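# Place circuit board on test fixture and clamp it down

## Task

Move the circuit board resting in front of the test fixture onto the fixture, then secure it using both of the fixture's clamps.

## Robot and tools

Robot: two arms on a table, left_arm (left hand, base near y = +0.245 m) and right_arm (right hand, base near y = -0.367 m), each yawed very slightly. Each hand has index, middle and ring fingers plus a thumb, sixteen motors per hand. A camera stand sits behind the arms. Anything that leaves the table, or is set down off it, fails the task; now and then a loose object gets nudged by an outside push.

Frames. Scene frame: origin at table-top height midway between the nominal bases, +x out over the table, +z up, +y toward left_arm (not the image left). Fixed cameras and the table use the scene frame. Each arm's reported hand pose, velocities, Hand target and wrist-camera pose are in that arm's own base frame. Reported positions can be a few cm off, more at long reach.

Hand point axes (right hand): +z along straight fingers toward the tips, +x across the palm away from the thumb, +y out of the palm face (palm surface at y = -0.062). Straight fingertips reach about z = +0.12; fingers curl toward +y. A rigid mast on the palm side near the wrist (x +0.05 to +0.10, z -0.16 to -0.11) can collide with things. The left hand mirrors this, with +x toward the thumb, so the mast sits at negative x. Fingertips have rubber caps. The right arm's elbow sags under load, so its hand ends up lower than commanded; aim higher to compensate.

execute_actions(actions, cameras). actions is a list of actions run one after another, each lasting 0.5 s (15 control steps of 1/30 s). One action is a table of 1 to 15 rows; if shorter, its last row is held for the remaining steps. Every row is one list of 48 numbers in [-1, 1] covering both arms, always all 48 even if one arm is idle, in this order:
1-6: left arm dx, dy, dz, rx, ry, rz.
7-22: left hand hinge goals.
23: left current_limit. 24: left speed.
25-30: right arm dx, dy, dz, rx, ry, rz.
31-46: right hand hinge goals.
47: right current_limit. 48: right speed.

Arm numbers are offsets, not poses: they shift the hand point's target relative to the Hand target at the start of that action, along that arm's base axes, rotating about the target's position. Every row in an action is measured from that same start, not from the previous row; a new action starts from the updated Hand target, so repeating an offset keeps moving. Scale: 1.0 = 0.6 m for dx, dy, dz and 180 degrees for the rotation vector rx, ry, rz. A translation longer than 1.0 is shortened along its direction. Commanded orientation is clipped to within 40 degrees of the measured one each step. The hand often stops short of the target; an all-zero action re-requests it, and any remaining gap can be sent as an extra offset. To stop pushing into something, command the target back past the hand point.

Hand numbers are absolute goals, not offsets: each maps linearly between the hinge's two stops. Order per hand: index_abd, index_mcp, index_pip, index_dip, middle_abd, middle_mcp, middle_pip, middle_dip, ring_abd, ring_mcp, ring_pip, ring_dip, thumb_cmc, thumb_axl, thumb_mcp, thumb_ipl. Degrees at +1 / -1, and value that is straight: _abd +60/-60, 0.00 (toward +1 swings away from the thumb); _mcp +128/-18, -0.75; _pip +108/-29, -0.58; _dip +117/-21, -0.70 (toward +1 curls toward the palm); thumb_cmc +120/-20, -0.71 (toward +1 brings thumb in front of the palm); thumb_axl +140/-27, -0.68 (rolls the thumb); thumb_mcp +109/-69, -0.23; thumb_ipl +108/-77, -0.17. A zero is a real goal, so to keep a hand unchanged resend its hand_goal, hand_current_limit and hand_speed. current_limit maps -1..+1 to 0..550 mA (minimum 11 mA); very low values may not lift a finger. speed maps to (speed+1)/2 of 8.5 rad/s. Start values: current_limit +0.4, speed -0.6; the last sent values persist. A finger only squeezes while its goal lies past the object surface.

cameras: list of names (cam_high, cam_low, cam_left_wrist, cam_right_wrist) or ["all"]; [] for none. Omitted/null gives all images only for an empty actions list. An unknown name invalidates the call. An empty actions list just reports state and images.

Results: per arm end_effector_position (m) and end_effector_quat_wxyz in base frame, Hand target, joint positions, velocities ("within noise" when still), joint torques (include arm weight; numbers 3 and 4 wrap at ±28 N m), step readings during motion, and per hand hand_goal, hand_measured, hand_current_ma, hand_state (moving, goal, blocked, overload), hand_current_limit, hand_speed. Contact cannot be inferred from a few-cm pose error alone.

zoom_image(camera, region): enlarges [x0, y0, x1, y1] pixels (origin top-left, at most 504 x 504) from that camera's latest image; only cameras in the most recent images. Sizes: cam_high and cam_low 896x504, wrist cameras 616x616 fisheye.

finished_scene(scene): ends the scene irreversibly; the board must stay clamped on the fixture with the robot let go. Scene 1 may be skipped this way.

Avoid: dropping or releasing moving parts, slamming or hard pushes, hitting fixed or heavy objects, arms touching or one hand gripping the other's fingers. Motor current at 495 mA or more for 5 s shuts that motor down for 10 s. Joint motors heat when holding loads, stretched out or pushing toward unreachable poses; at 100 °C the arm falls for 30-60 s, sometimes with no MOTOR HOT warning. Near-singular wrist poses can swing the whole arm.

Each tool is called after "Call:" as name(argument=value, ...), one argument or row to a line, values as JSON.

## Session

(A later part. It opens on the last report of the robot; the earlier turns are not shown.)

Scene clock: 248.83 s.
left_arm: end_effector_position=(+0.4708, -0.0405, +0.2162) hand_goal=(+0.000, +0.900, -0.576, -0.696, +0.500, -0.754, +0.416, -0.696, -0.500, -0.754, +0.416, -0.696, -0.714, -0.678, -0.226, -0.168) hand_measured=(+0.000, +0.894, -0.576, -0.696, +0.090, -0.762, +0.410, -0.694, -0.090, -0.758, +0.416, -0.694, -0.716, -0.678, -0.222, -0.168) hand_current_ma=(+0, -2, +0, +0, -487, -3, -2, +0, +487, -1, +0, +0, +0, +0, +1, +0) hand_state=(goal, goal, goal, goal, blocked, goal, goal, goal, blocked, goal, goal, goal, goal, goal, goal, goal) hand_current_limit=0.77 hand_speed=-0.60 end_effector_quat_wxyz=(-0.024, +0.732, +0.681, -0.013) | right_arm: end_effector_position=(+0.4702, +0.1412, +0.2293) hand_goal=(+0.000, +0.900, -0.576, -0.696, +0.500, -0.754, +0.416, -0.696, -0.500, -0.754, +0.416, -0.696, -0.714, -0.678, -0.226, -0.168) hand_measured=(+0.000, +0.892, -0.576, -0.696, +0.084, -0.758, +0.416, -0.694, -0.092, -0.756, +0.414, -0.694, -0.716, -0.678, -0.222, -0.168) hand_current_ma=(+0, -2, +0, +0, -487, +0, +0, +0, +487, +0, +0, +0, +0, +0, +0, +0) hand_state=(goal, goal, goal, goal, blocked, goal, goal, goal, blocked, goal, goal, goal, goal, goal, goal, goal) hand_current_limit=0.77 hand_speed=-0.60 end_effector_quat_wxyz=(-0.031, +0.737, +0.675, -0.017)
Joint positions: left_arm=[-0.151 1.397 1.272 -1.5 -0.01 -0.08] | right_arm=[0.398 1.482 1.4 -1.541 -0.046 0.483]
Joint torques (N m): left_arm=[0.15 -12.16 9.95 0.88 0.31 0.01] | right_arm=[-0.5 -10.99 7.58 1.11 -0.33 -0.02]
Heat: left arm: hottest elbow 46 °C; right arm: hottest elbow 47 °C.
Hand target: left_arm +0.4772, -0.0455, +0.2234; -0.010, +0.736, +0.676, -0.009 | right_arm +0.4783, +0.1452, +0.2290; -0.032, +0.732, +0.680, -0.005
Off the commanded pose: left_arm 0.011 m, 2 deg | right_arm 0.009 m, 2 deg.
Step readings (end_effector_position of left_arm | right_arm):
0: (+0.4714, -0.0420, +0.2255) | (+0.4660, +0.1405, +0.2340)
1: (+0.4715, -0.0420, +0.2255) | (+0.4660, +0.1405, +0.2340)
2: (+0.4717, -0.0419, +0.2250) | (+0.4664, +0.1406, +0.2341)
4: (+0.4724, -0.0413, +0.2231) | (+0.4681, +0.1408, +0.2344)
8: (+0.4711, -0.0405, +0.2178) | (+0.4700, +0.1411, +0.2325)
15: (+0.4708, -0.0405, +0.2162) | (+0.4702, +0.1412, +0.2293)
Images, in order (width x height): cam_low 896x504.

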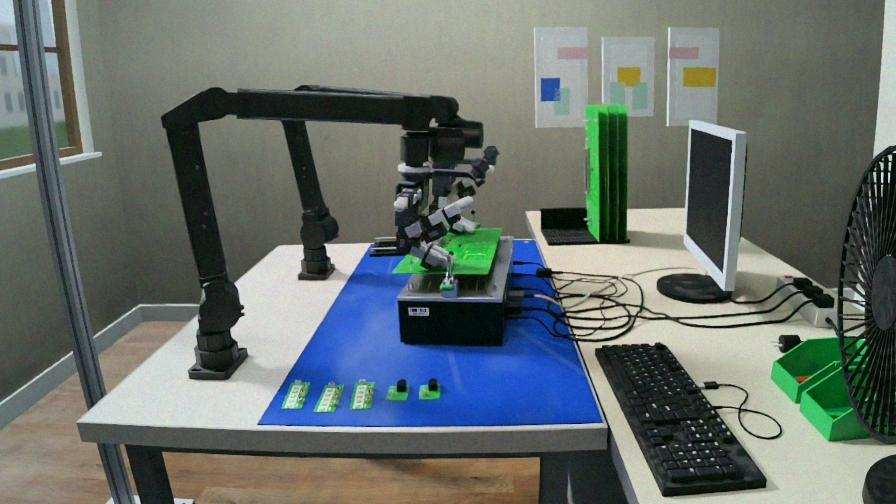

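Call:
execute_actions(
  actions=[
    [[0,0,-0.0083,0,0,0,0,0.9,-0.576,-0.696,0.5,-0.754,0.416,-0.696,-0.5,-0.754,0.416,-0.696,-0.714,-0.678,-0.226,-0.168,0.77,-0.6,0,0,-0.0183,0,0,0,0,0.9,-0.576,-0.696,0.5,-0.754,0.416,-0.696,-0.5,-0.754,0.416,-0.696,-0.714,-0.678,-0.226,-0.168,0.77,-0.6]],
  ],
  cameras=["cam_low","cam_high"],
)

Call:
zoom_image(
  camera="cam_low",
  region=[340, 190, 540, 340],
)

Call:
zoom_image(
  camera="cam_high",
  region=[380, 310, 450, 370],
)

Call:
zoom_image(
  camera="cam_high",
  region=[410, 180, 480, 240],
)

Scene clock: 250.70 s.
left_arm: end_effector_position=(+0.4709, -0.0405, +0.2122) hand_goal=(+0.000, +0.900, -0.576, -0.696, +0.500, -0.754, +0.416, -0.696, -0.500, -0.754, +0.416, -0.696, -0.714, -0.678, -0.226, -0.168) hand_measured=(+0.000, +0.894, -0.576, -0.696, +0.090, -0.762, +0.410, -0.694, -0.090, -0.758, +0.414, -0.694, -0.716, -0.678, -0.222, -0.168) hand_current_ma=(+0, -2, +0, +0, -487, -3, -2, +0, +487, -1, +0, +0, +0, +0, +1, +0) hand_state=(goal, goal, goal, goal, blocked, goal, goal, goal, blocked, goal, goal, goal, goal, goal, goal, goal) hand_current_limit=0.77 hand_speed=-0.60 end_effector_quat_wxyz=(-0.023, +0.732, +0.681, -0.012) | right_arm: end_effector_position=(+0.4703, +0.1413, +0.2181) hand_goal=(+0.000, +0.900, -0.576, -0.696, +0.500, -0.754, +0.416, -0.696, -0.500, -0.754, +0.416, -0.696, -0.714, -0.678, -0.226, -0.168) hand_measured=(+0.000, +0.892, -0.576, -0.696, +0.084, -0.758, +0.414, -0.694, -0.092, -0.756, +0.416, -0.694, -0.716, -0.678, -0.222, -0.168) hand_current_ma=(+0, -2, +0, +0, -487, +0, +0, +0, +487, +0, +0, +0, +0, +0, +0, +0) hand_state=(goal, goal, goal, goal, blocked, goal, goal, goal, blocked, goal, goal, goal, goal, goal, goal, goal) hand_current_limit=0.77 hand_speed=-0.60 end_effector_quat_wxyz=(-0.031, +0.737, +0.675, -0.016)
Joint positions: left_arm=[-0.151 1.397 1.261 -1.486 -0.01 -0.08] | right_arm=[0.397 1.485 1.374 -1.512 -0.048 0.483]
Joint torques (N m): left_arm=[0.15 -12.4 9.99 0.77 0.31 -0.02] | right_arm=[-0.32 -11.63 7.66 1.06 -0.24 -0.04]
Heat: left arm: hottest elbow 46 °C; right arm: hottest elbow 46 °C.
Hand target: left_arm +0.4773, -0.0457, +0.2185; -0.010, +0.736, +0.676, -0.009 | right_arm +0.4783, +0.1451, +0.2180; -0.032, +0.732, +0.680, -0.005
Off the commanded pose: left_arm 0.010 m, 2 deg | right_arm 0.009 m, 2 deg.
Step readings (end_effector_position of left_arm | right_arm):
0: (+0.4708, -0.0405, +0.2162) | (+0.4702, +0.1412, +0.2293)
1: (+0.4708, -0.0405, +0.2162) | (+0.4703, +0.1413, +0.2293)
2: (+0.4710, -0.0405, +0.2161) | (+0.4704, +0.1413, +0.2287)
4: (+0.4716, -0.0405, +0.2156) | (+0.4707, +0.1412, +0.2263)
8: (+0.4711, -0.0405, +0.2131) | (+0.4699, +0.1411, +0.2198)
15: (+0.4708, -0.0405, +0.2122) | (+0.4703, +0.1413, +0.2181)
Images, in order (width x height): cam_high 896x504, cam_low 896x504.

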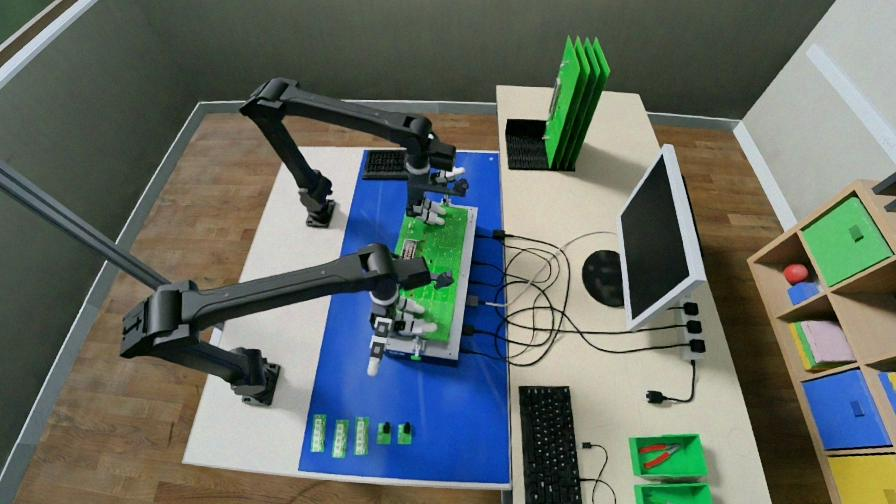

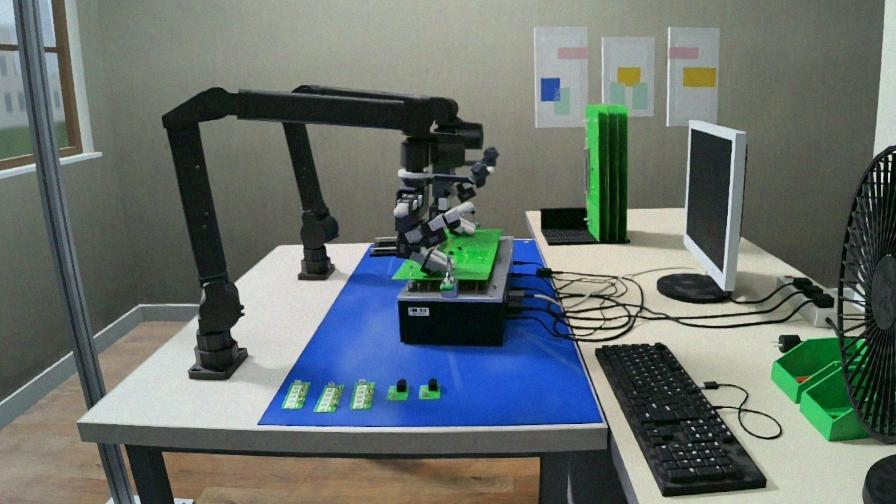

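Scaled by 2.520 from the camera's 896x504 image, which has a finer 1280x720 frame.

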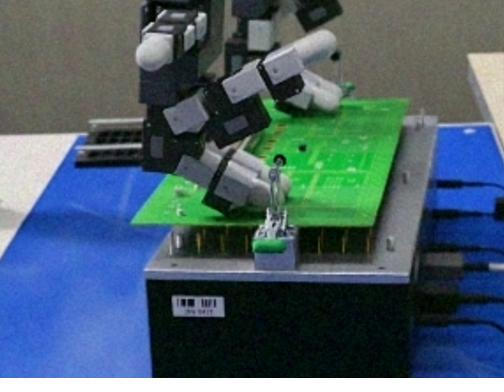

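Scaled by 7.200 from the camera's 896x504 image, which has a finer 1280x720 frame.

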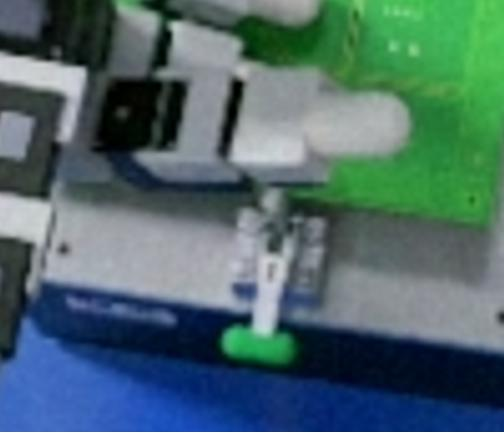

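Scaled by 7.200 from the camera's 896x504 image, which has a finer 1280x720 frame.

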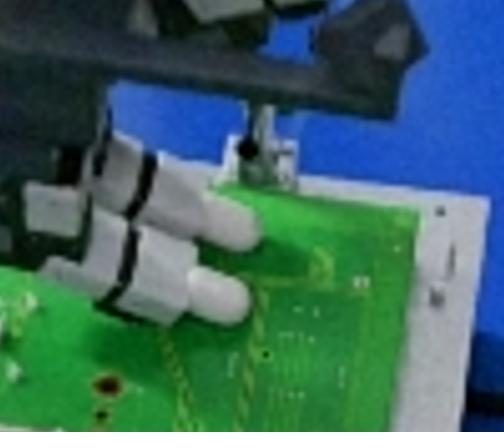

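Call:
execute_actions(
  actions=[
    [[0.0167,-0.0016,0.01,0,0,0,0,0.9,-0.576,-0.696,0.5,-0.754,0.416,-0.696,-0.5,-0.754,0.416,-0.696,-0.714,-0.678,-0.226,-0.168,0.77,-0.6,0.0167,-0.0021,0.01,0,0,0,0,0.9,-0.576,-0.696,0.5,-0.754,0.416,-0.696,-0.5,-0.754,0.416,-0.696,-0.714,-0.678,-0.226,-0.168,0.77,-0.6]],
  ],
  cameras=[],
)

Scene clock: 254.03 s.
left_arm: end_effector_position=(+0.4724, -0.0412, +0.2034) hand_goal=(+0.000, +0.900, -0.576, -0.696, +0.500, -0.754, +0.416, -0.696, -0.500, -0.754, +0.416, -0.696, -0.714, -0.678, -0.226, -0.168) hand_measured=(+0.000, +0.894, -0.576, -0.696, +0.090, -0.762, +0.410, -0.694, -0.090, -0.756, +0.414, -0.694, -0.716, -0.678, -0.222, -0.168) hand_current_ma=(+0, -2, +0, +0, -487, -3, -2, +0, +487, -1, +0, +0, +0, +0, +1, +0) hand_state=(goal, goal, goal, goal, blocked, goal, goal, goal, blocked, goal, goal, goal, goal, goal, goal, goal) hand_current_limit=0.77 hand_speed=-0.60 end_effector_quat_wxyz=(-0.030, +0.731, +0.681, -0.019) | right_arm: end_effector_position=(+0.4726, +0.1404, +0.2101) hand_goal=(+0.000, +0.900, -0.576, -0.696, +0.500, -0.754, +0.416, -0.696, -0.500, -0.754, +0.416, -0.696, -0.714, -0.678, -0.226, -0.168) hand_measured=(+0.000, +0.890, -0.576, -0.696, +0.084, -0.758, +0.418, -0.694, -0.092, -0.756, +0.418, -0.694, -0.716, -0.678, -0.222, -0.168) hand_current_ma=(+0, -2, +0, +0, -487, +0, +0, +0, +487, +0, +0, +0, +0, +0, +0, +0) hand_state=(goal, goal, goal, goal, blocked, goal, goal, goal, blocked, goal, goal, goal, goal, goal, goal, goal) hand_current_limit=0.77 hand_speed=-0.60 end_effector_quat_wxyz=(-0.035, +0.735, +0.677, -0.024)
Joint positions: left_arm=[-0.151 1.416 1.261 -1.486 -0.007 -0.08] | right_arm=[0.391 1.502 1.374 -1.512 -0.05 0.471]
Joint torques (N m): left_arm=[0.09 -12.51 12.74 0.05 0.2 -0.03] | right_arm=[-0.91 -10.87 10.32 0.25 -0.2 -0.01]
Heat: left arm: hottest elbow 46 °C; right arm: hottest elbow 46 °C.
Hand target: left_arm +0.4873, -0.0466, +0.2246; -0.010, +0.736, +0.676, -0.009 | right_arm +0.4884, +0.1437, +0.2241; -0.032, +0.732, +0.680, -0.005
Off the commanded pose: left_arm 0.026 m, 3 deg | right_arm 0.021 m, 2 deg.
Step readings (end_effector_position of left_arm | right_arm):
0: (+0.4709, -0.0405, +0.2122) | (+0.4703, +0.1413, +0.2181)
1: (+0.4709, -0.0405, +0.2122) | (+0.4703, +0.1413, +0.2181)
2: (+0.4709, -0.0405, +0.2122) | (+0.4704, +0.1412, +0.2179)
4: (+0.4711, -0.0405, +0.2112) | (+0.4708, +0.1409, +0.2169)
8: (+0.4718, -0.0410, +0.2067) | (+0.4720, +0.1405, +0.2121)
15: (+0.4724, -0.0412, +0.2034) | (+0.4725, +0.1405, +0.2101)
No camera images: "cameras" was empty.

Call:
execute_actions(
  actions=[
    [[-0.005,0,0.0233,0,0,0,0,0.9,-0.576,-0.696,0.5,-0.754,0.416,-0.696,-0.5,-0.754,0.416,-0.696,-0.714,-0.678,-0.226,-0.168,0.77,-0.6,-0.005,0.0005,0.0233,0,0,0,0,0.9,-0.576,-0.696,0.5,-0.754,0.416,-0.696,-0.5,-0.754,0.416,-0.696,-0.714,-0.678,-0.226,-0.168,0.77,-0.6]],
  ],
  cameras=[],
)

Scene clock: 255.83 s.
left_arm: end_effector_position=(+0.4671, -0.0410, +0.2049) hand_goal=(+0.000, +0.900, -0.576, -0.696, +0.500, -0.754, +0.416, -0.696, -0.500, -0.754, +0.416, -0.696, -0.714, -0.678, -0.226, -0.168) hand_measured=(+0.000, +0.894, -0.576, -0.696, +0.090, -0.762, +0.410, -0.694, -0.090, -0.756, +0.414, -0.694, -0.716, -0.678, -0.222, -0.168) hand_current_ma=(+0, -2, +0, +0, -487, -3, -2, +0, +487, +0, +0, +0, +0, +0, +1, +0) hand_state=(goal, goal, goal, goal, blocked, goal, goal, goal, blocked, goal, goal, goal, goal, goal, goal, goal) hand_current_limit=0.77 hand_speed=-0.60 end_effector_quat_wxyz=(-0.038, +0.731, +0.681, -0.028) | right_arm: end_effector_position=(+0.4703, +0.1399, +0.2131) hand_goal=(+0.000, +0.900, -0.576, -0.696, +0.500, -0.754, +0.416, -0.696, -0.500, -0.754, +0.416, -0.696, -0.714, -0.678, -0.226, -0.168) hand_measured=(+0.000, +0.890, -0.576, -0.696, +0.084, -0.758, +0.416, -0.694, -0.092, -0.756, +0.418, -0.694, -0.716, -0.678, -0.222, -0.168) hand_current_ma=(+0, -2, +0, +0, -487, +0, +0, +0, +487, +0, +0, +0, +0, +0, +0, +0) hand_state=(goal, goal, goal, goal, blocked, goal, goal, goal, blocked, goal, goal, goal, goal, goal, goal, goal) hand_current_limit=0.77 hand_speed=-0.60 end_effector_quat_wxyz=(-0.038, +0.735, +0.677, -0.028)
Joint positions: left_arm=[-0.151 1.416 1.269 -1.517 -0.003 -0.08] | right_arm=[0.391 1.502 1.384 -1.533 -0.052 0.471]
Joint torques (N m): left_arm=[-0.03 -13.51 13.93 -0.17 0.04 -0.02] | right_arm=[-0.32 -12.69 11.56 -0.32 -0.02 0.06]
Heat: left arm: hottest elbow 46 °C; right arm: hottest elbow 47 °C.
Hand target: left_arm +0.4842, -0.0466, +0.2385; -0.010, +0.736, +0.676, -0.009 | right_arm +0.4854, +0.1441, +0.2381; -0.032, +0.732, +0.680, -0.005
Off the commanded pose: left_arm 0.038 m, 4 deg | right_arm 0.029 m, 3 deg.
Step readings (end_effector_position of left_arm | right_arm):
0: (+0.4724, -0.0412, +0.2034) | (+0.4726, +0.1404, +0.2101)
1: (+0.4724, -0.0412, +0.2034) | (+0.4726, +0.1404, +0.2101)
2: (+0.4720, -0.0411, +0.2033) | (+0.4726, +0.1404, +0.2103)
4: (+0.4702, -0.0410, +0.2031) | (+0.4721, +0.1403, +0.2107)
8: (+0.4668, -0.0410, +0.2028) | (+0.4702, +0.1398, +0.2114)
15: (+0.4671, -0.0411, +0.2048) | (+0.4703, +0.1399, +0.2130)
No camera images: "cameras" was empty.

Call:
execute_actions(
  actions=[
    [[0.015,-0.001,0.0167,0,0,0,0,0.9,-0.576,-0.696,0.5,-0.754,0.416,-0.696,-0.5,-0.754,0.416,-0.696,-0.714,-0.678,-0.226,-0.168,0.77,-0.6,0.0117,-0.001,0.0133,0,0,0,0,0.9,-0.576,-0.696,0.5,-0.754,0.416,-0.696,-0.5,-0.754,0.416,-0.696,-0.714,-0.678,-0.226,-0.168,0.77,-0.6]],
    [[0.015,-0.001,0,0,0,0,0,0.9,-0.576,-0.696,0.5,-0.754,0.416,-0.696,-0.5,-0.754,0.416,-0.696,-0.714,-0.678,-0.226,-0.168,0.77,-0.6,0.0117,-0.001,0,0,0,0,0,0.9,-0.576,-0.696,0.5,-0.754,0.416,-0.696,-0.5,-0.754,0.416,-0.696,-0.714,-0.678,-0.226,-0.168,0.77,-0.6]],
  ],
  cameras=["cam_low","cam_high"],
)

Call:
zoom_image(
  camera="cam_low",
  region=[340, 190, 540, 340],
)

Call:
zoom_image(
  camera="cam_high",
  region=[390, 310, 460, 370],
)

Call:
zoom_image(
  camera="cam_high",
  region=[420, 180, 490, 240],
)

Scene clock: 258.60 s.
left_arm: end_effector_position=(+0.4842, -0.0430, +0.2202) hand_goal=(+0.000, +0.900, -0.576, -0.696, +0.500, -0.754, +0.416, -0.696, -0.500, -0.754, +0.416, -0.696, -0.714, -0.678, -0.226, -0.168) hand_measured=(+0.000, +0.894, -0.576, -0.696, +0.090, -0.762, +0.412, -0.694, -0.090, -0.756, +0.414, -0.694, -0.716, -0.678, -0.222, -0.168) hand_current_ma=(+0, -2, +0, +0, -487, -3, -1, +0, +487, +0, +0, +0, +0, +0, +1, +0) hand_state=(goal, goal, goal, goal, blocked, goal, goal, goal, blocked, goal, goal, goal, goal, goal, goal, goal) hand_current_limit=0.77 hand_speed=-0.60 end_effector_quat_wxyz=(-0.034, +0.731, +0.681, -0.023) | right_arm: end_effector_position=(+0.4822, +0.1385, +0.2243) hand_goal=(+0.000, +0.900, -0.576, -0.696, +0.500, -0.754, +0.416, -0.696, -0.500, -0.754, +0.416, -0.696, -0.714, -0.678, -0.226, -0.168) hand_measured=(+0.000, +0.890, -0.576, -0.696, +0.084, -0.758, +0.416, -0.694, -0.092, -0.756, +0.418, -0.694, -0.716, -0.678, -0.222, -0.168) hand_current_ma=(+0, -2, +0, +0, -487, +0, +0, +0, +487, +0, +0, +0, +0, +0, +0, +0) hand_state=(goal, goal, goal, goal, blocked, goal, goal, goal, blocked, goal, goal, goal, goal, goal, goal, goal) hand_current_limit=0.77 hand_speed=-0.60 end_effector_quat_wxyz=(-0.037, +0.735, +0.676, -0.027)
Joint positions: left_arm=[-0.15 1.449 1.341 -1.545 -0.006 -0.08] | right_arm=[0.379 1.524 1.437 -1.56 -0.05 0.462]
Joint torques (N m): left_arm=[-0.21 -12.98 14.12 -0.14 0.14 0.03] | right_arm=[-1.38 -12.22 11.67 -0.29 -0.14 0]
Heat: left arm: hottest elbow 46 °C; right arm: hottest elbow 47 °C.
Hand target: left_arm +0.5023, -0.0477, +0.2486; -0.010, +0.736, +0.676, -0.009 | right_arm +0.4994, +0.1430, +0.2460; -0.032, +0.732, +0.680, -0.005
Off the commanded pose: left_arm 0.034 m, 3 deg | right_arm 0.028 m, 3 deg.
Step readings (end_effector_position of left_arm | right_arm):
0: (+0.4671, -0.0410, +0.2049) | (+0.4703, +0.1399, +0.2131)
1: (+0.4672, -0.0411, +0.2051) | (+0.4702, +0.1399, +0.2131)
2: (+0.4671, -0.0411, +0.2059) | (+0.4702, +0.1399, +0.2136)
4: (+0.4676, -0.0411, +0.2089) | (+0.4705, +0.1401, +0.2162)
8: (+0.4729, -0.0415, +0.2197) | (+0.4741, +0.1399, +0.2242)
15: (+0.4762, -0.0420, +0.2252) | (+0.4760, +0.1389, +0.2272)
16: (+0.4761, -0.0420, +0.2247) | (+0.4759, +0.1389, +0.2270)
17: (+0.4763, -0.0420, +0.2241) | (+0.4762, +0.1390, +0.2269)
19: (+0.4778, -0.0421, +0.2231) | (+0.4773, +0.1394, +0.2264)
23: (+0.4826, -0.0428, +0.2208) | (+0.4812, +0.1384, +0.2251)
30: (+0.4838, -0.0429, +0.2197) | (+0.4821, +0.1385, +0.2243)
Images, in order (width x height): cam_high 896x504, cam_low 896x504.

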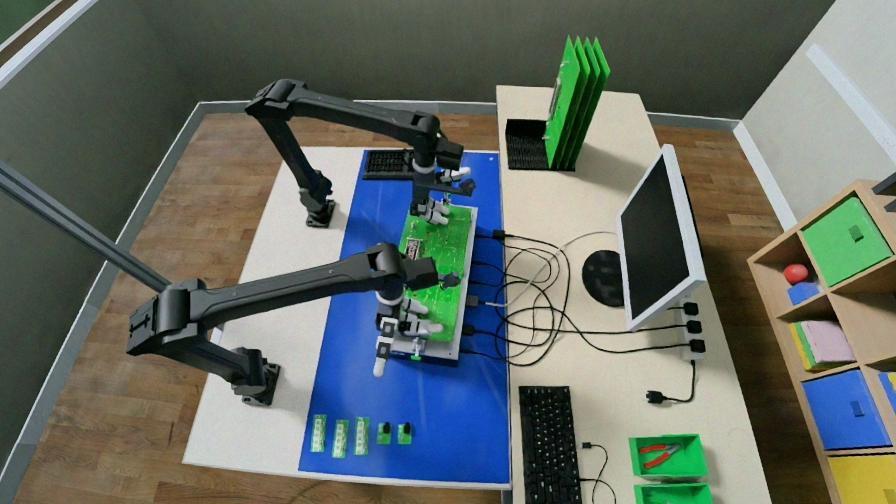

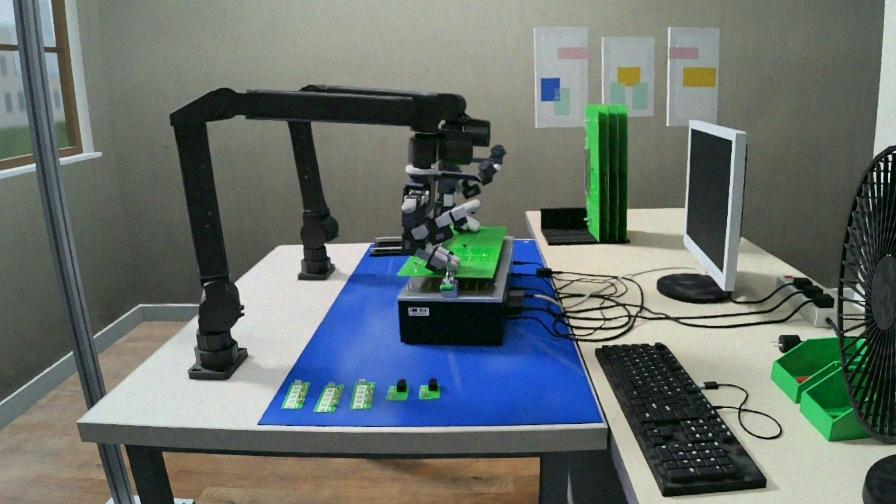

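Scaled by 2.520 from the camera's 896x504 image, which has a finer 1280x720 frame.

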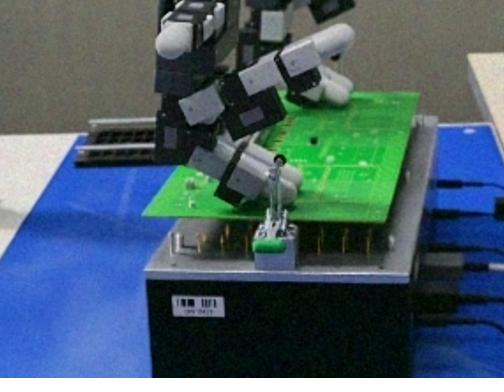

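Scaled by 7.200 from the camera's 896x504 image, which has a finer 1280x720 frame.

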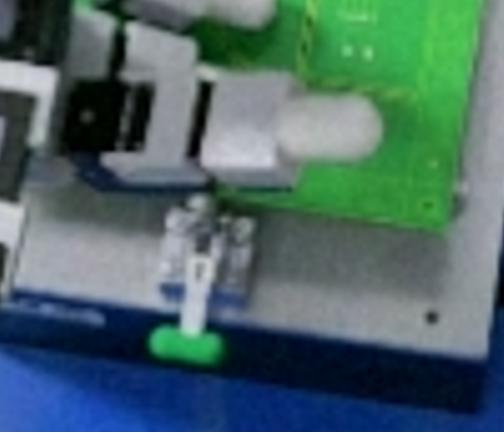

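Scaled by 7.200 from the camera's 896x504 image, which has a finer 1280x720 frame.

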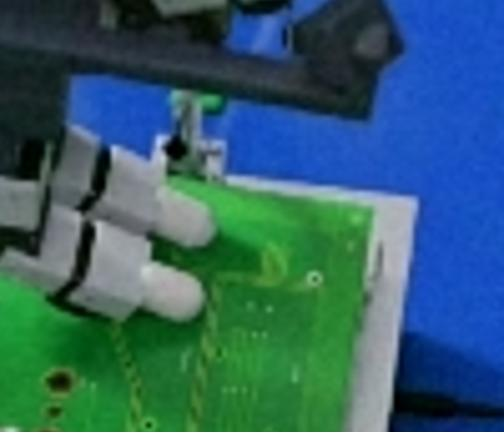

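Call:
execute_actions(
  actions=[],
)

Call:
zoom_image(
  camera="cam_right_wrist",
  region=[260, 150, 420, 290],
)

Call:
zoom_image(
  camera="cam_left_wrist",
  region=[180, 130, 340, 270],
)

Call:
zoom_image(
  camera="cam_low",
  region=[420, 230, 500, 300],
)

Call:
zoom_image(
  camera="cam_high",
  region=[400, 310, 450, 360],
)

Scene clock: 260.83 s.
left_arm: end_effector_position=(+0.4842, -0.0430, +0.2202) hand_goal=(+0.000, +0.900, -0.576, -0.696, +0.500, -0.754, +0.416, -0.696, -0.500, -0.754, +0.416, -0.696, -0.714, -0.678, -0.226, -0.168) hand_measured=(+0.000, +0.894, -0.576, -0.696, +0.090, -0.762, +0.412, -0.694, -0.090, -0.756, +0.414, -0.694, -0.716, -0.678, -0.222, -0.168) hand_current_ma=(+0, -2, +0, +0, -487, -3, -1, +0, +487, +0, +0, +0, +0, +0, +1, +0) hand_state=(goal, goal, goal, goal, blocked, goal, goal, goal, blocked, goal, goal, goal, goal, goal, goal, goal) hand_current_limit=0.77 hand_speed=-0.60 end_effector_quat_wxyz=(-0.034, +0.731, +0.681, -0.023) | right_arm: end_effector_position=(+0.4822, +0.1385, +0.2243) hand_goal=(+0.000, +0.900, -0.576, -0.696, +0.500, -0.754, +0.416, -0.696, -0.500, -0.754, +0.416, -0.696, -0.714, -0.678, -0.226, -0.168) hand_measured=(+0.000, +0.890, -0.576, -0.696, +0.084, -0.758, +0.416, -0.694, -0.092, -0.756, +0.418, -0.694, -0.716, -0.678, -0.222, -0.168) hand_current_ma=(+0, -2, +0, +0, -487, +0, +0, +0, +487, +0, +0, +0, +0, +0, +0, +0) hand_state=(goal, goal, goal, goal, blocked, goal, goal, goal, blocked, goal, goal, goal, goal, goal, goal, goal) hand_current_limit=0.77 hand_speed=-0.60 end_effector_quat_wxyz=(-0.037, +0.735, +0.676, -0.027)
Joint positions: left_arm=[-0.15 1.449 1.341 -1.545 -0.006 -0.08] | right_arm=[0.379 1.524 1.437 -1.56 -0.05 0.462]
Joint velocities: within noise
Joint torques (N m): left_arm=[0.5 -12.81 14.12 -0.14 0.14 0] | right_arm=[-0.5 -12.57 11.47 -0.25 -0.13 0]
Heat: left arm: hottest elbow 46 °C; right arm: hottest elbow 47 °C.
Hand target: left_arm +0.5023, -0.0477, +0.2485; -0.010, +0.736, +0.676, -0.009 | right_arm +0.4994, +0.1430, +0.2460; -0.032, +0.732, +0.680, -0.005
Off the commanded pose: left_arm 0.034 m, 3 deg | right_arm 0.028 m, 3 deg.
camera_calibration:
cam_left_wrist: T_world_to_cam=[[-0.653171, -0.756408, 0.0348602, 0.238657], [-0.450478, 0.425175, 0.785045, 0.0127422], [-0.608636, 0.497065, -0.618457, 0.578324], [0, 0, 0, 1]] pos_world=[0.513613, -0.11236, 0.339346]
cam_right_wrist: T_world_to_cam=[[0.529141, -0.837726, -0.134997, -0.0670769], [-0.486276, -0.429755, 0.760819, 0.0797114], [-0.695374, -0.336935, -0.634768, 0.640416], [0, 0, 0, 1]] pos_world=[0.519584, 0.193843, 0.336814]

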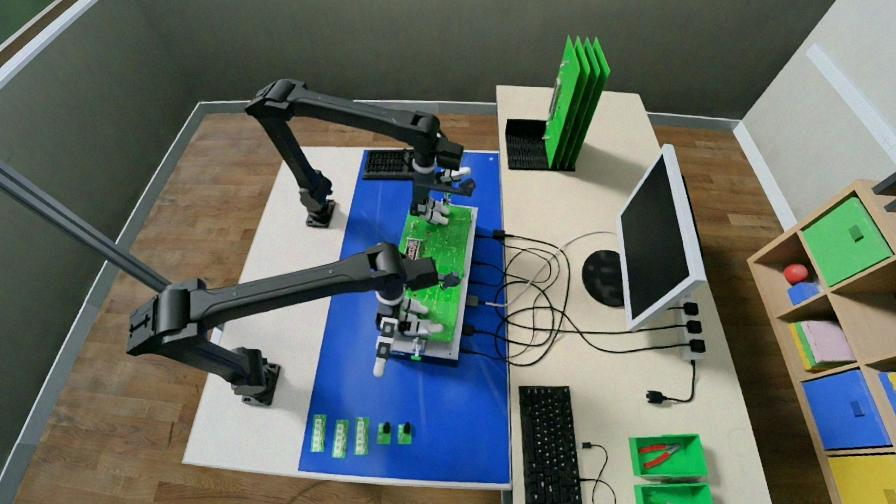

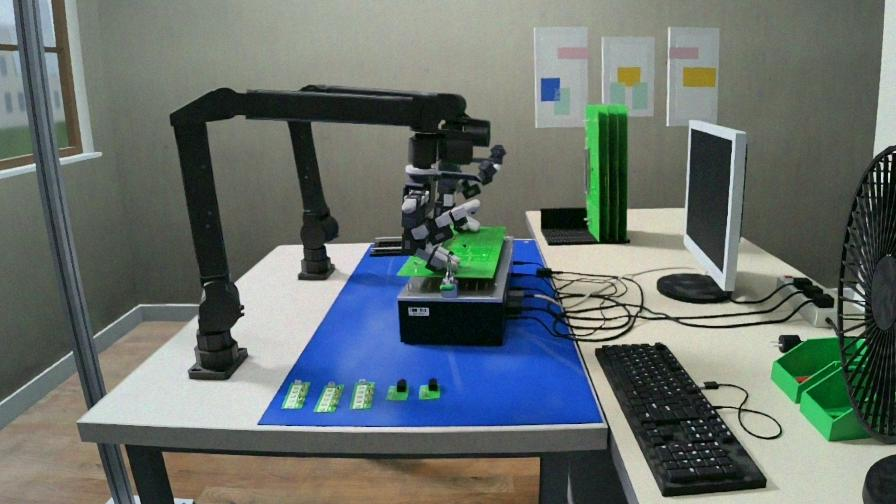

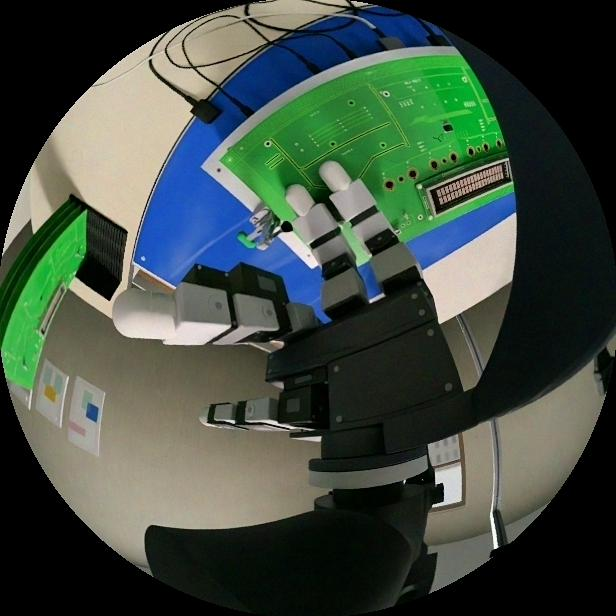

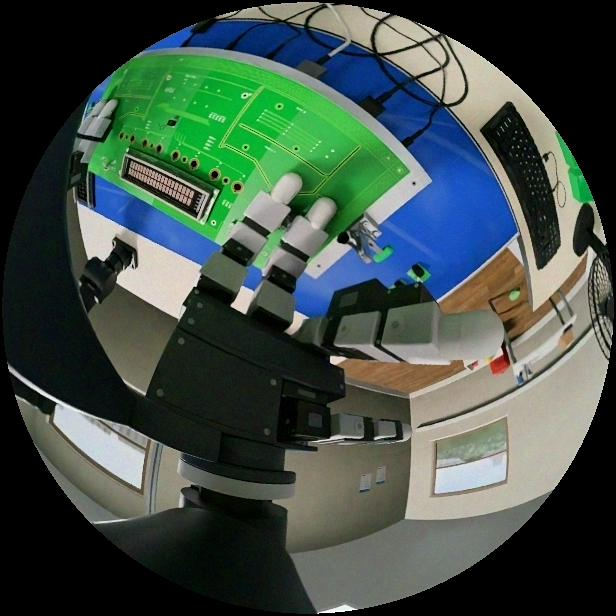

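Scaled by 3.150 from the camera's 616x616 image, which has a finer 880x880 frame.

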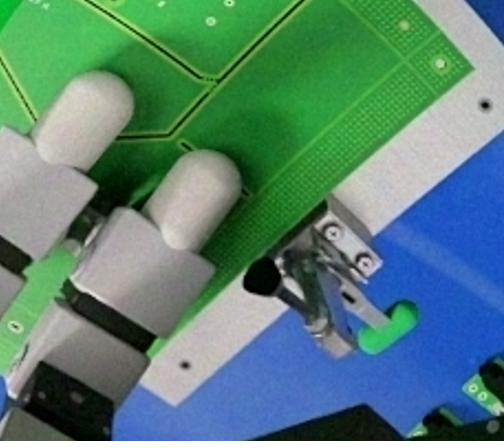

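Scaled by 3.150 from the camera's 616x616 image, which has a finer 880x880 frame.

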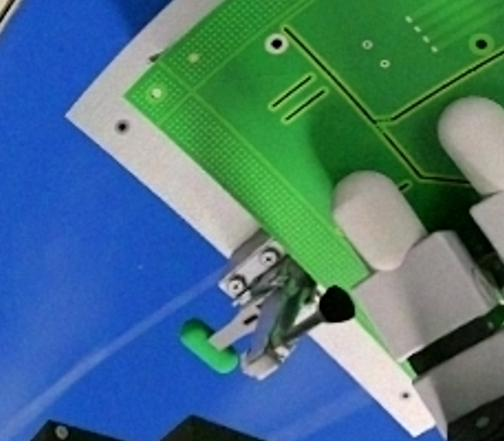

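Scaled by 6.300 from the camera's 896x504 image, which has a finer 1280x720 frame.

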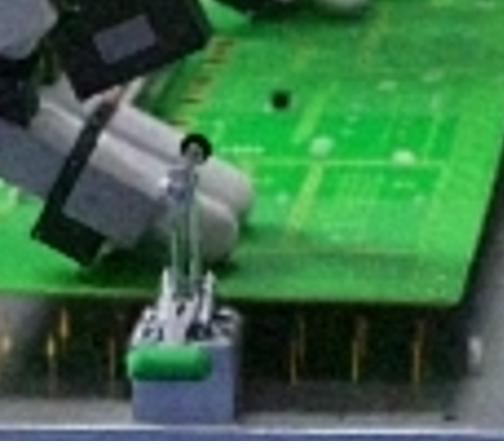

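Scaled by 10.080 from the camera's 896x504 image, which has a finer 1280x720 frame.

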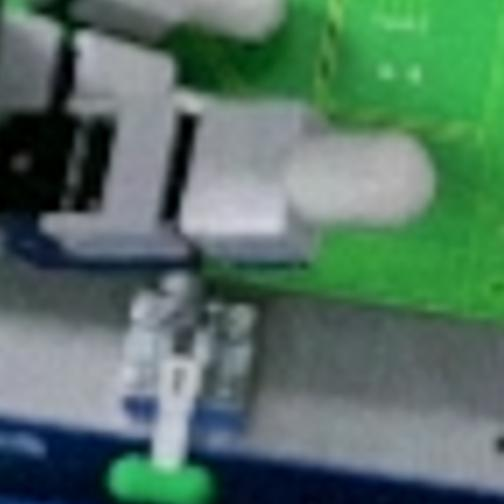

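Call:
execute_actions(
  actions=[
    [[0.019,-0.0012,0,0,0,0,0,0.9,-0.576,-0.696,0.5,-0.754,0.416,-0.696,-0.5,-0.754,0.416,-0.696,-0.714,-0.678,-0.226,-0.168,0.77,-0.6,0.02,-0.0018,0,0,0,0,0,0.9,-0.576,-0.696,0.5,-0.754,0.416,-0.696,-0.5,-0.754,0.416,-0.696,-0.714,-0.678,-0.226,-0.168,0.77,-0.6]],
  ],
  cameras=["all"],
)

Call:
zoom_image(
  camera="cam_low",
  region=[340, 190, 540, 340],
)

Call:
zoom_image(
  camera="cam_high",
  region=[390, 310, 460, 370],
)

Call:
zoom_image(
  camera="cam_high",
  region=[420, 180, 490, 240],
)

Call:
zoom_image(
  camera="cam_right_wrist",
  region=[260, 150, 440, 300],
)

Call:
zoom_image(
  camera="cam_left_wrist",
  region=[180, 120, 360, 270],
)

Scene clock: 264.43 s.
left_arm: end_effector_position=(+0.4955, -0.0438, +0.2213) hand_goal=(+0.000, +0.900, -0.576, -0.696, +0.500, -0.754, +0.416, -0.696, -0.500, -0.754, +0.416, -0.696, -0.714, -0.678, -0.226, -0.168) hand_measured=(+0.000, +0.894, -0.576, -0.696, +0.090, -0.762, +0.412, -0.694, -0.090, -0.756, +0.414, -0.694, -0.716, -0.678, -0.222, -0.168) hand_current_ma=(+0, -2, +0, +0, -487, -3, -1, +0, +487, +0, +0, +0, +0, +0, +1, +0) hand_state=(goal, goal, goal, goal, blocked, goal, goal, goal, blocked, goal, goal, goal, goal, goal, goal, goal) hand_current_limit=0.77 hand_speed=-0.60 end_effector_quat_wxyz=(-0.034, +0.731, +0.681, -0.023) | right_arm: end_effector_position=(+0.4945, +0.1372, +0.2248) hand_goal=(+0.000, +0.900, -0.576, -0.696, +0.500, -0.754, +0.416, -0.696, -0.500, -0.754, +0.416, -0.696, -0.714, -0.678, -0.226, -0.168) hand_measured=(+0.000, +0.890, -0.576, -0.696, +0.084, -0.758, +0.414, -0.694, -0.092, -0.756, +0.418, -0.694, -0.716, -0.678, -0.222, -0.168) hand_current_ma=(+0, -2, +0, +0, -487, +0, +0, +0, +487, +0, +0, +0, +0, +0, +0, +0) hand_state=(goal, goal, goal, goal, blocked, goal, goal, goal, blocked, goal, goal, goal, goal, goal, goal, goal) hand_current_limit=0.77 hand_speed=-0.60 end_effector_quat_wxyz=(-0.037, +0.736, +0.676, -0.026)
Joint positions: left_arm=[-0.148 1.477 1.373 -1.548 -0.006 -0.079] | right_arm=[0.367 1.552 1.47 -1.565 -0.049 0.45]
Joint torques (N m): left_arm=[0.44 -13.16 14.04 -0.14 0.17 -0.01] | right_arm=[-1.08 -12.81 11.7 -0.27 -0.14 0.03]
Heat: left arm: hottest elbow 46 °C; right arm: hottest elbow 48 °C.
Hand target: left_arm +0.5136, -0.0484, +0.2487; -0.010, +0.736, +0.676, -0.009 | right_arm +0.5115, +0.1419, +0.2460; -0.032, +0.732, +0.680, -0.005
Off the commanded pose: left_arm 0.033 m, 3 deg | right_arm 0.027 m, 3 deg.
Step readings (end_effector_position of left_arm | right_arm):
0: (+0.4842, -0.0430, +0.2202) | (+0.4822, +0.1385, +0.2243)
1: (+0.4843, -0.0430, +0.2204) | (+0.4823, +0.1386, +0.2244)
2: (+0.4845, -0.0430, +0.2205) | (+0.4826, +0.1385, +0.2245)
4: (+0.4867, -0.0431, +0.2214) | (+0.4851, +0.1384, +0.2255)
8: (+0.4936, -0.0435, +0.2231) | (+0.4924, +0.1373, +0.2264)
15: (+0.4955, -0.0438, +0.2213) | (+0.4945, +0.1372, +0.2248)
camera_calibration:
cam_left_wrist: T_world_to_cam=[[-0.652744, -0.756833, 0.0335856, 0.245491], [-0.452298, 0.42489, 0.784152, 0.018492], [-0.607743, 0.49666, -0.619659, 0.586113], [0, 0, 0, 1]] pos_world=[0.524813, -0.11316, 0.340445]
cam_right_wrist: T_world_to_cam=[[0.528369, -0.838296, -0.134488, -0.0743249], [-0.487743, -0.429362, 0.760102, 0.0855909], [-0.694934, -0.336019, -0.635735, 0.648793], [0, 0, 0, 1]] pos_world=[0.531886, 0.19245, 0.337407]

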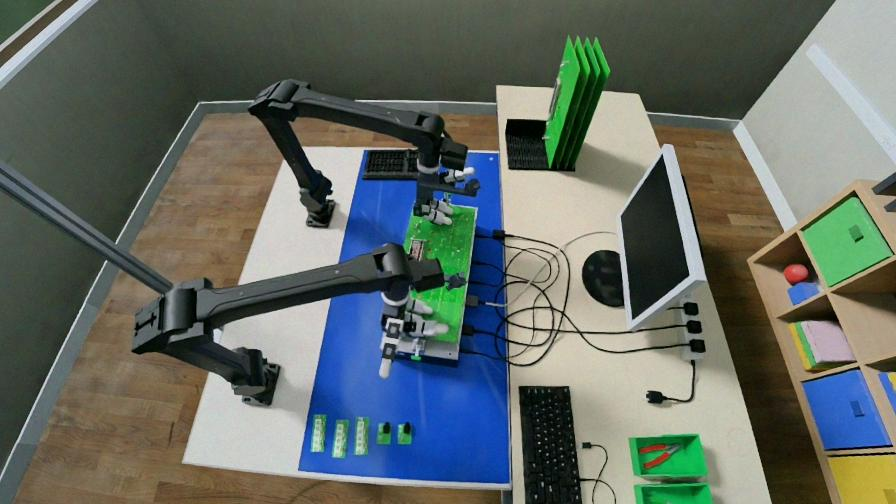

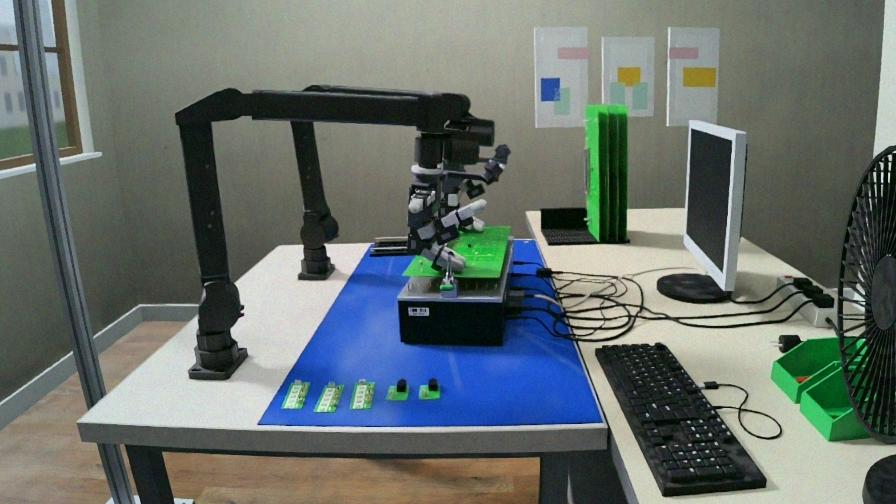

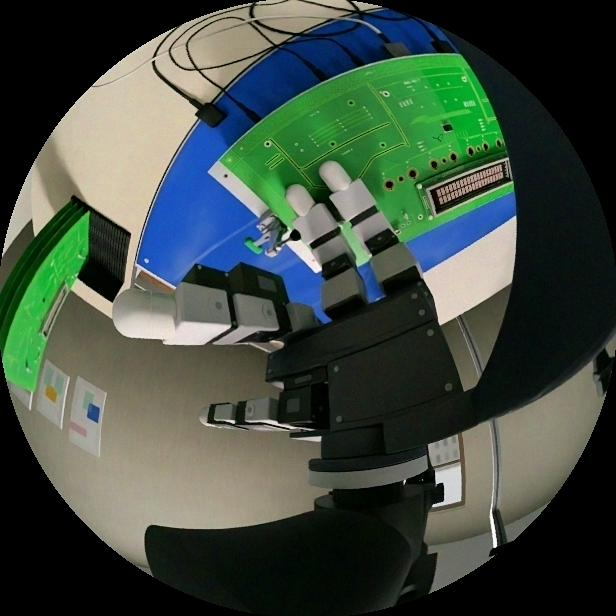

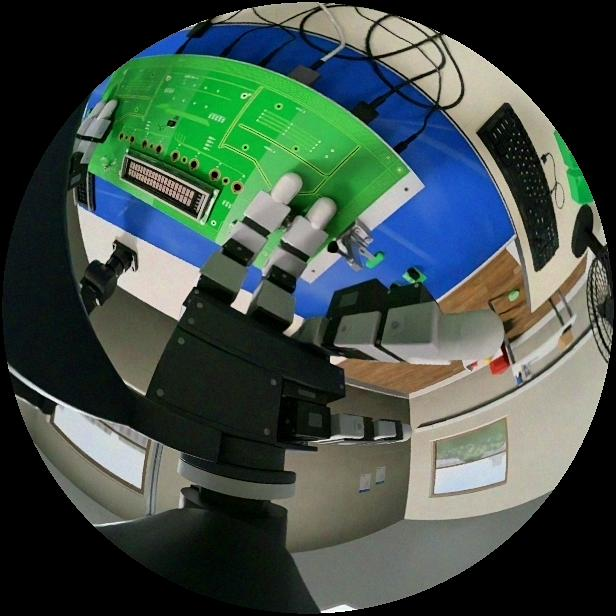

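Scaled by 2.520 from the camera's 896x504 image, which has a finer 1280x720 frame.

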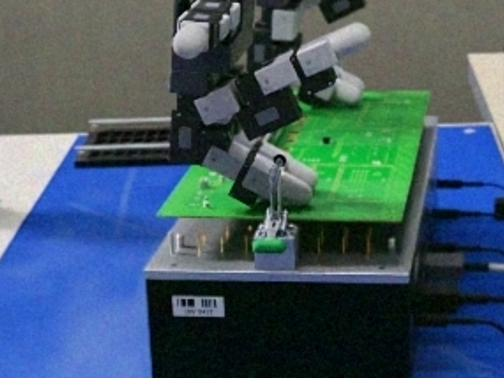

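Scaled by 7.200 from the camera's 896x504 image, which has a finer 1280x720 frame.

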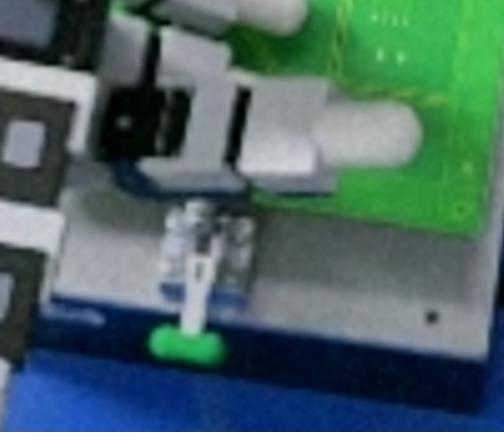

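Scaled by 7.200 from the camera's 896x504 image, which has a finer 1280x720 frame.

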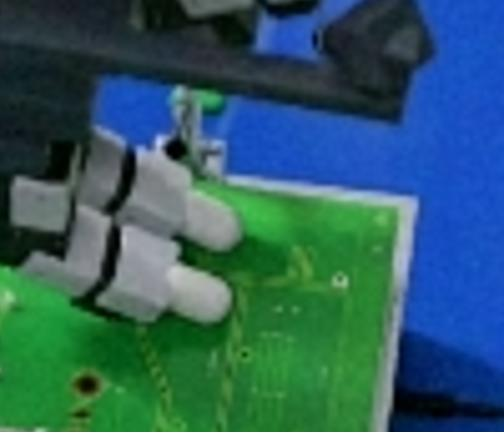

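Scaled by 2.800 from the camera's 616x616 image, which has a finer 880x880 frame.

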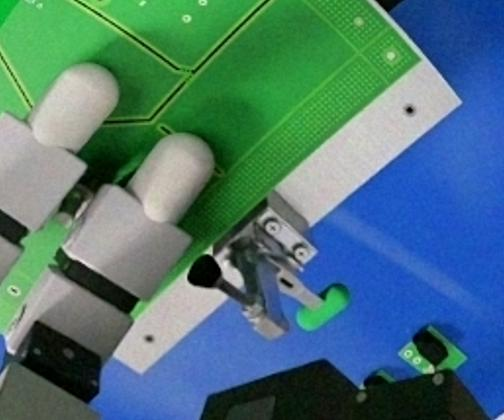

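Scaled by 2.800 from the camera's 616x616 image, which has a finer 880x880 frame.

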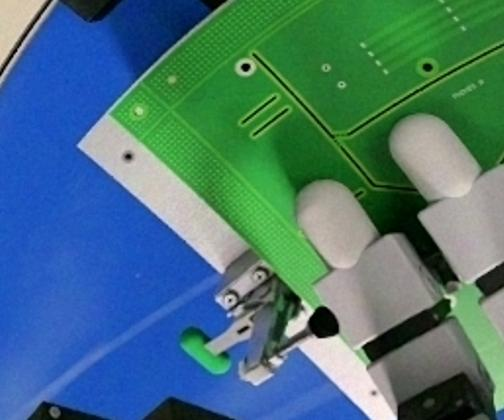

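Call:
zoom_image(
  camera="cam_high",
  region=[460, 195, 490, 220],
)

Call:
zoom_image(
  camera="cam_high",
  region=[440, 320, 475, 350],
)

Call:
zoom_image(
  camera="cam_left_wrist",
  region=[200, 120, 270, 190],
)

Call:
zoom_image(
  camera="cam_right_wrist",
  region=[360, 140, 430, 210],
)

Scaled by 16.800 from the camera's 896x504 image, which has a finer 1280x720 frame.

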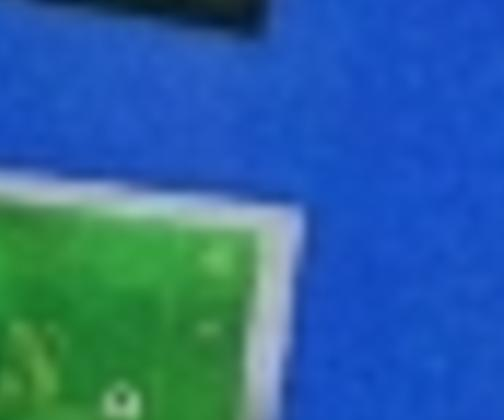

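Scaled by 14.400 from the camera's 896x504 image, which has a finer 1280x720 frame.

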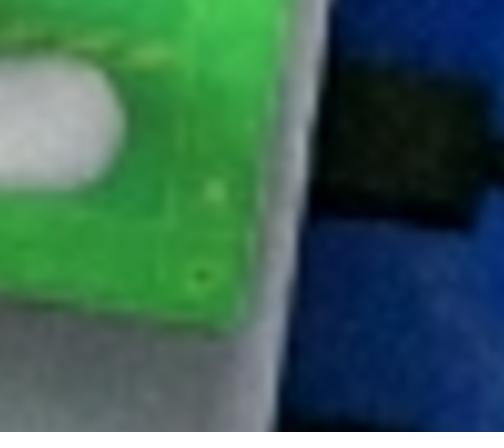

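Scaled by 7.200 from the camera's 616x616 image, which has a finer 880x880 frame.

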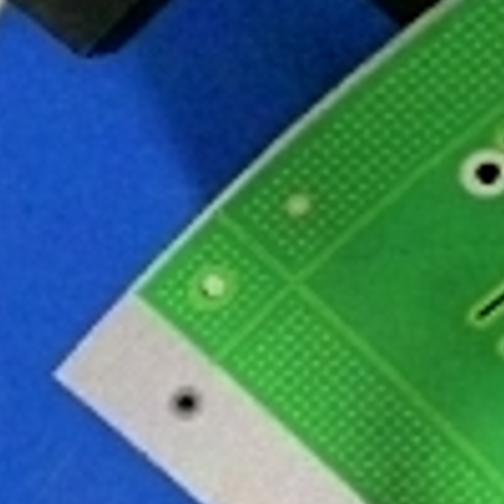

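Scaled by 7.200 from the camera's 616x616 image, which has a finer 880x880 frame.

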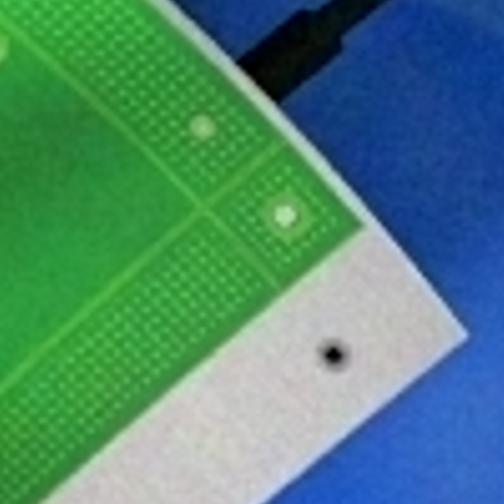

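Call:
zoom_image(
  camera="cam_low",
  region=[395, 260, 445, 300],
)

Call:
zoom_image(
  camera="cam_low",
  region=[465, 260, 515, 300],
)

Call:
zoom_image(
  camera="cam_low",
  region=[470, 215, 520, 255],
)

Scaled by 10.080 from the camera's 896x504 image, which has a finer 1280x720 frame.

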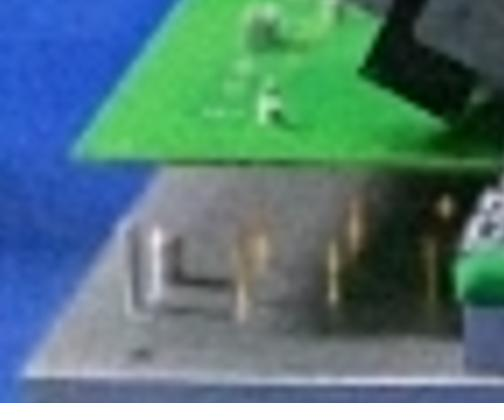

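Scaled by 10.080 from the camera's 896x504 image, which has a finer 1280x720 frame.

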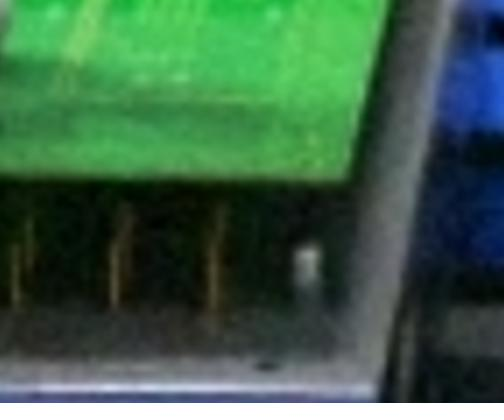

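Scaled by 10.080 from the camera's 896x504 image, which has a finer 1280x720 frame.

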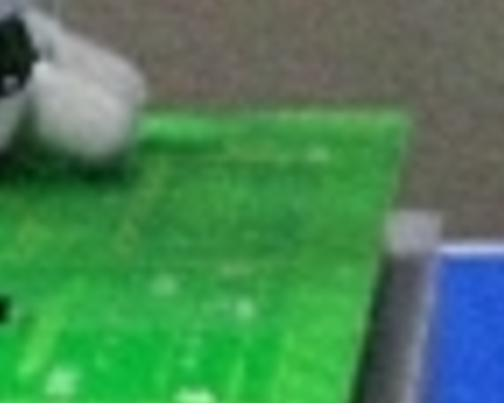

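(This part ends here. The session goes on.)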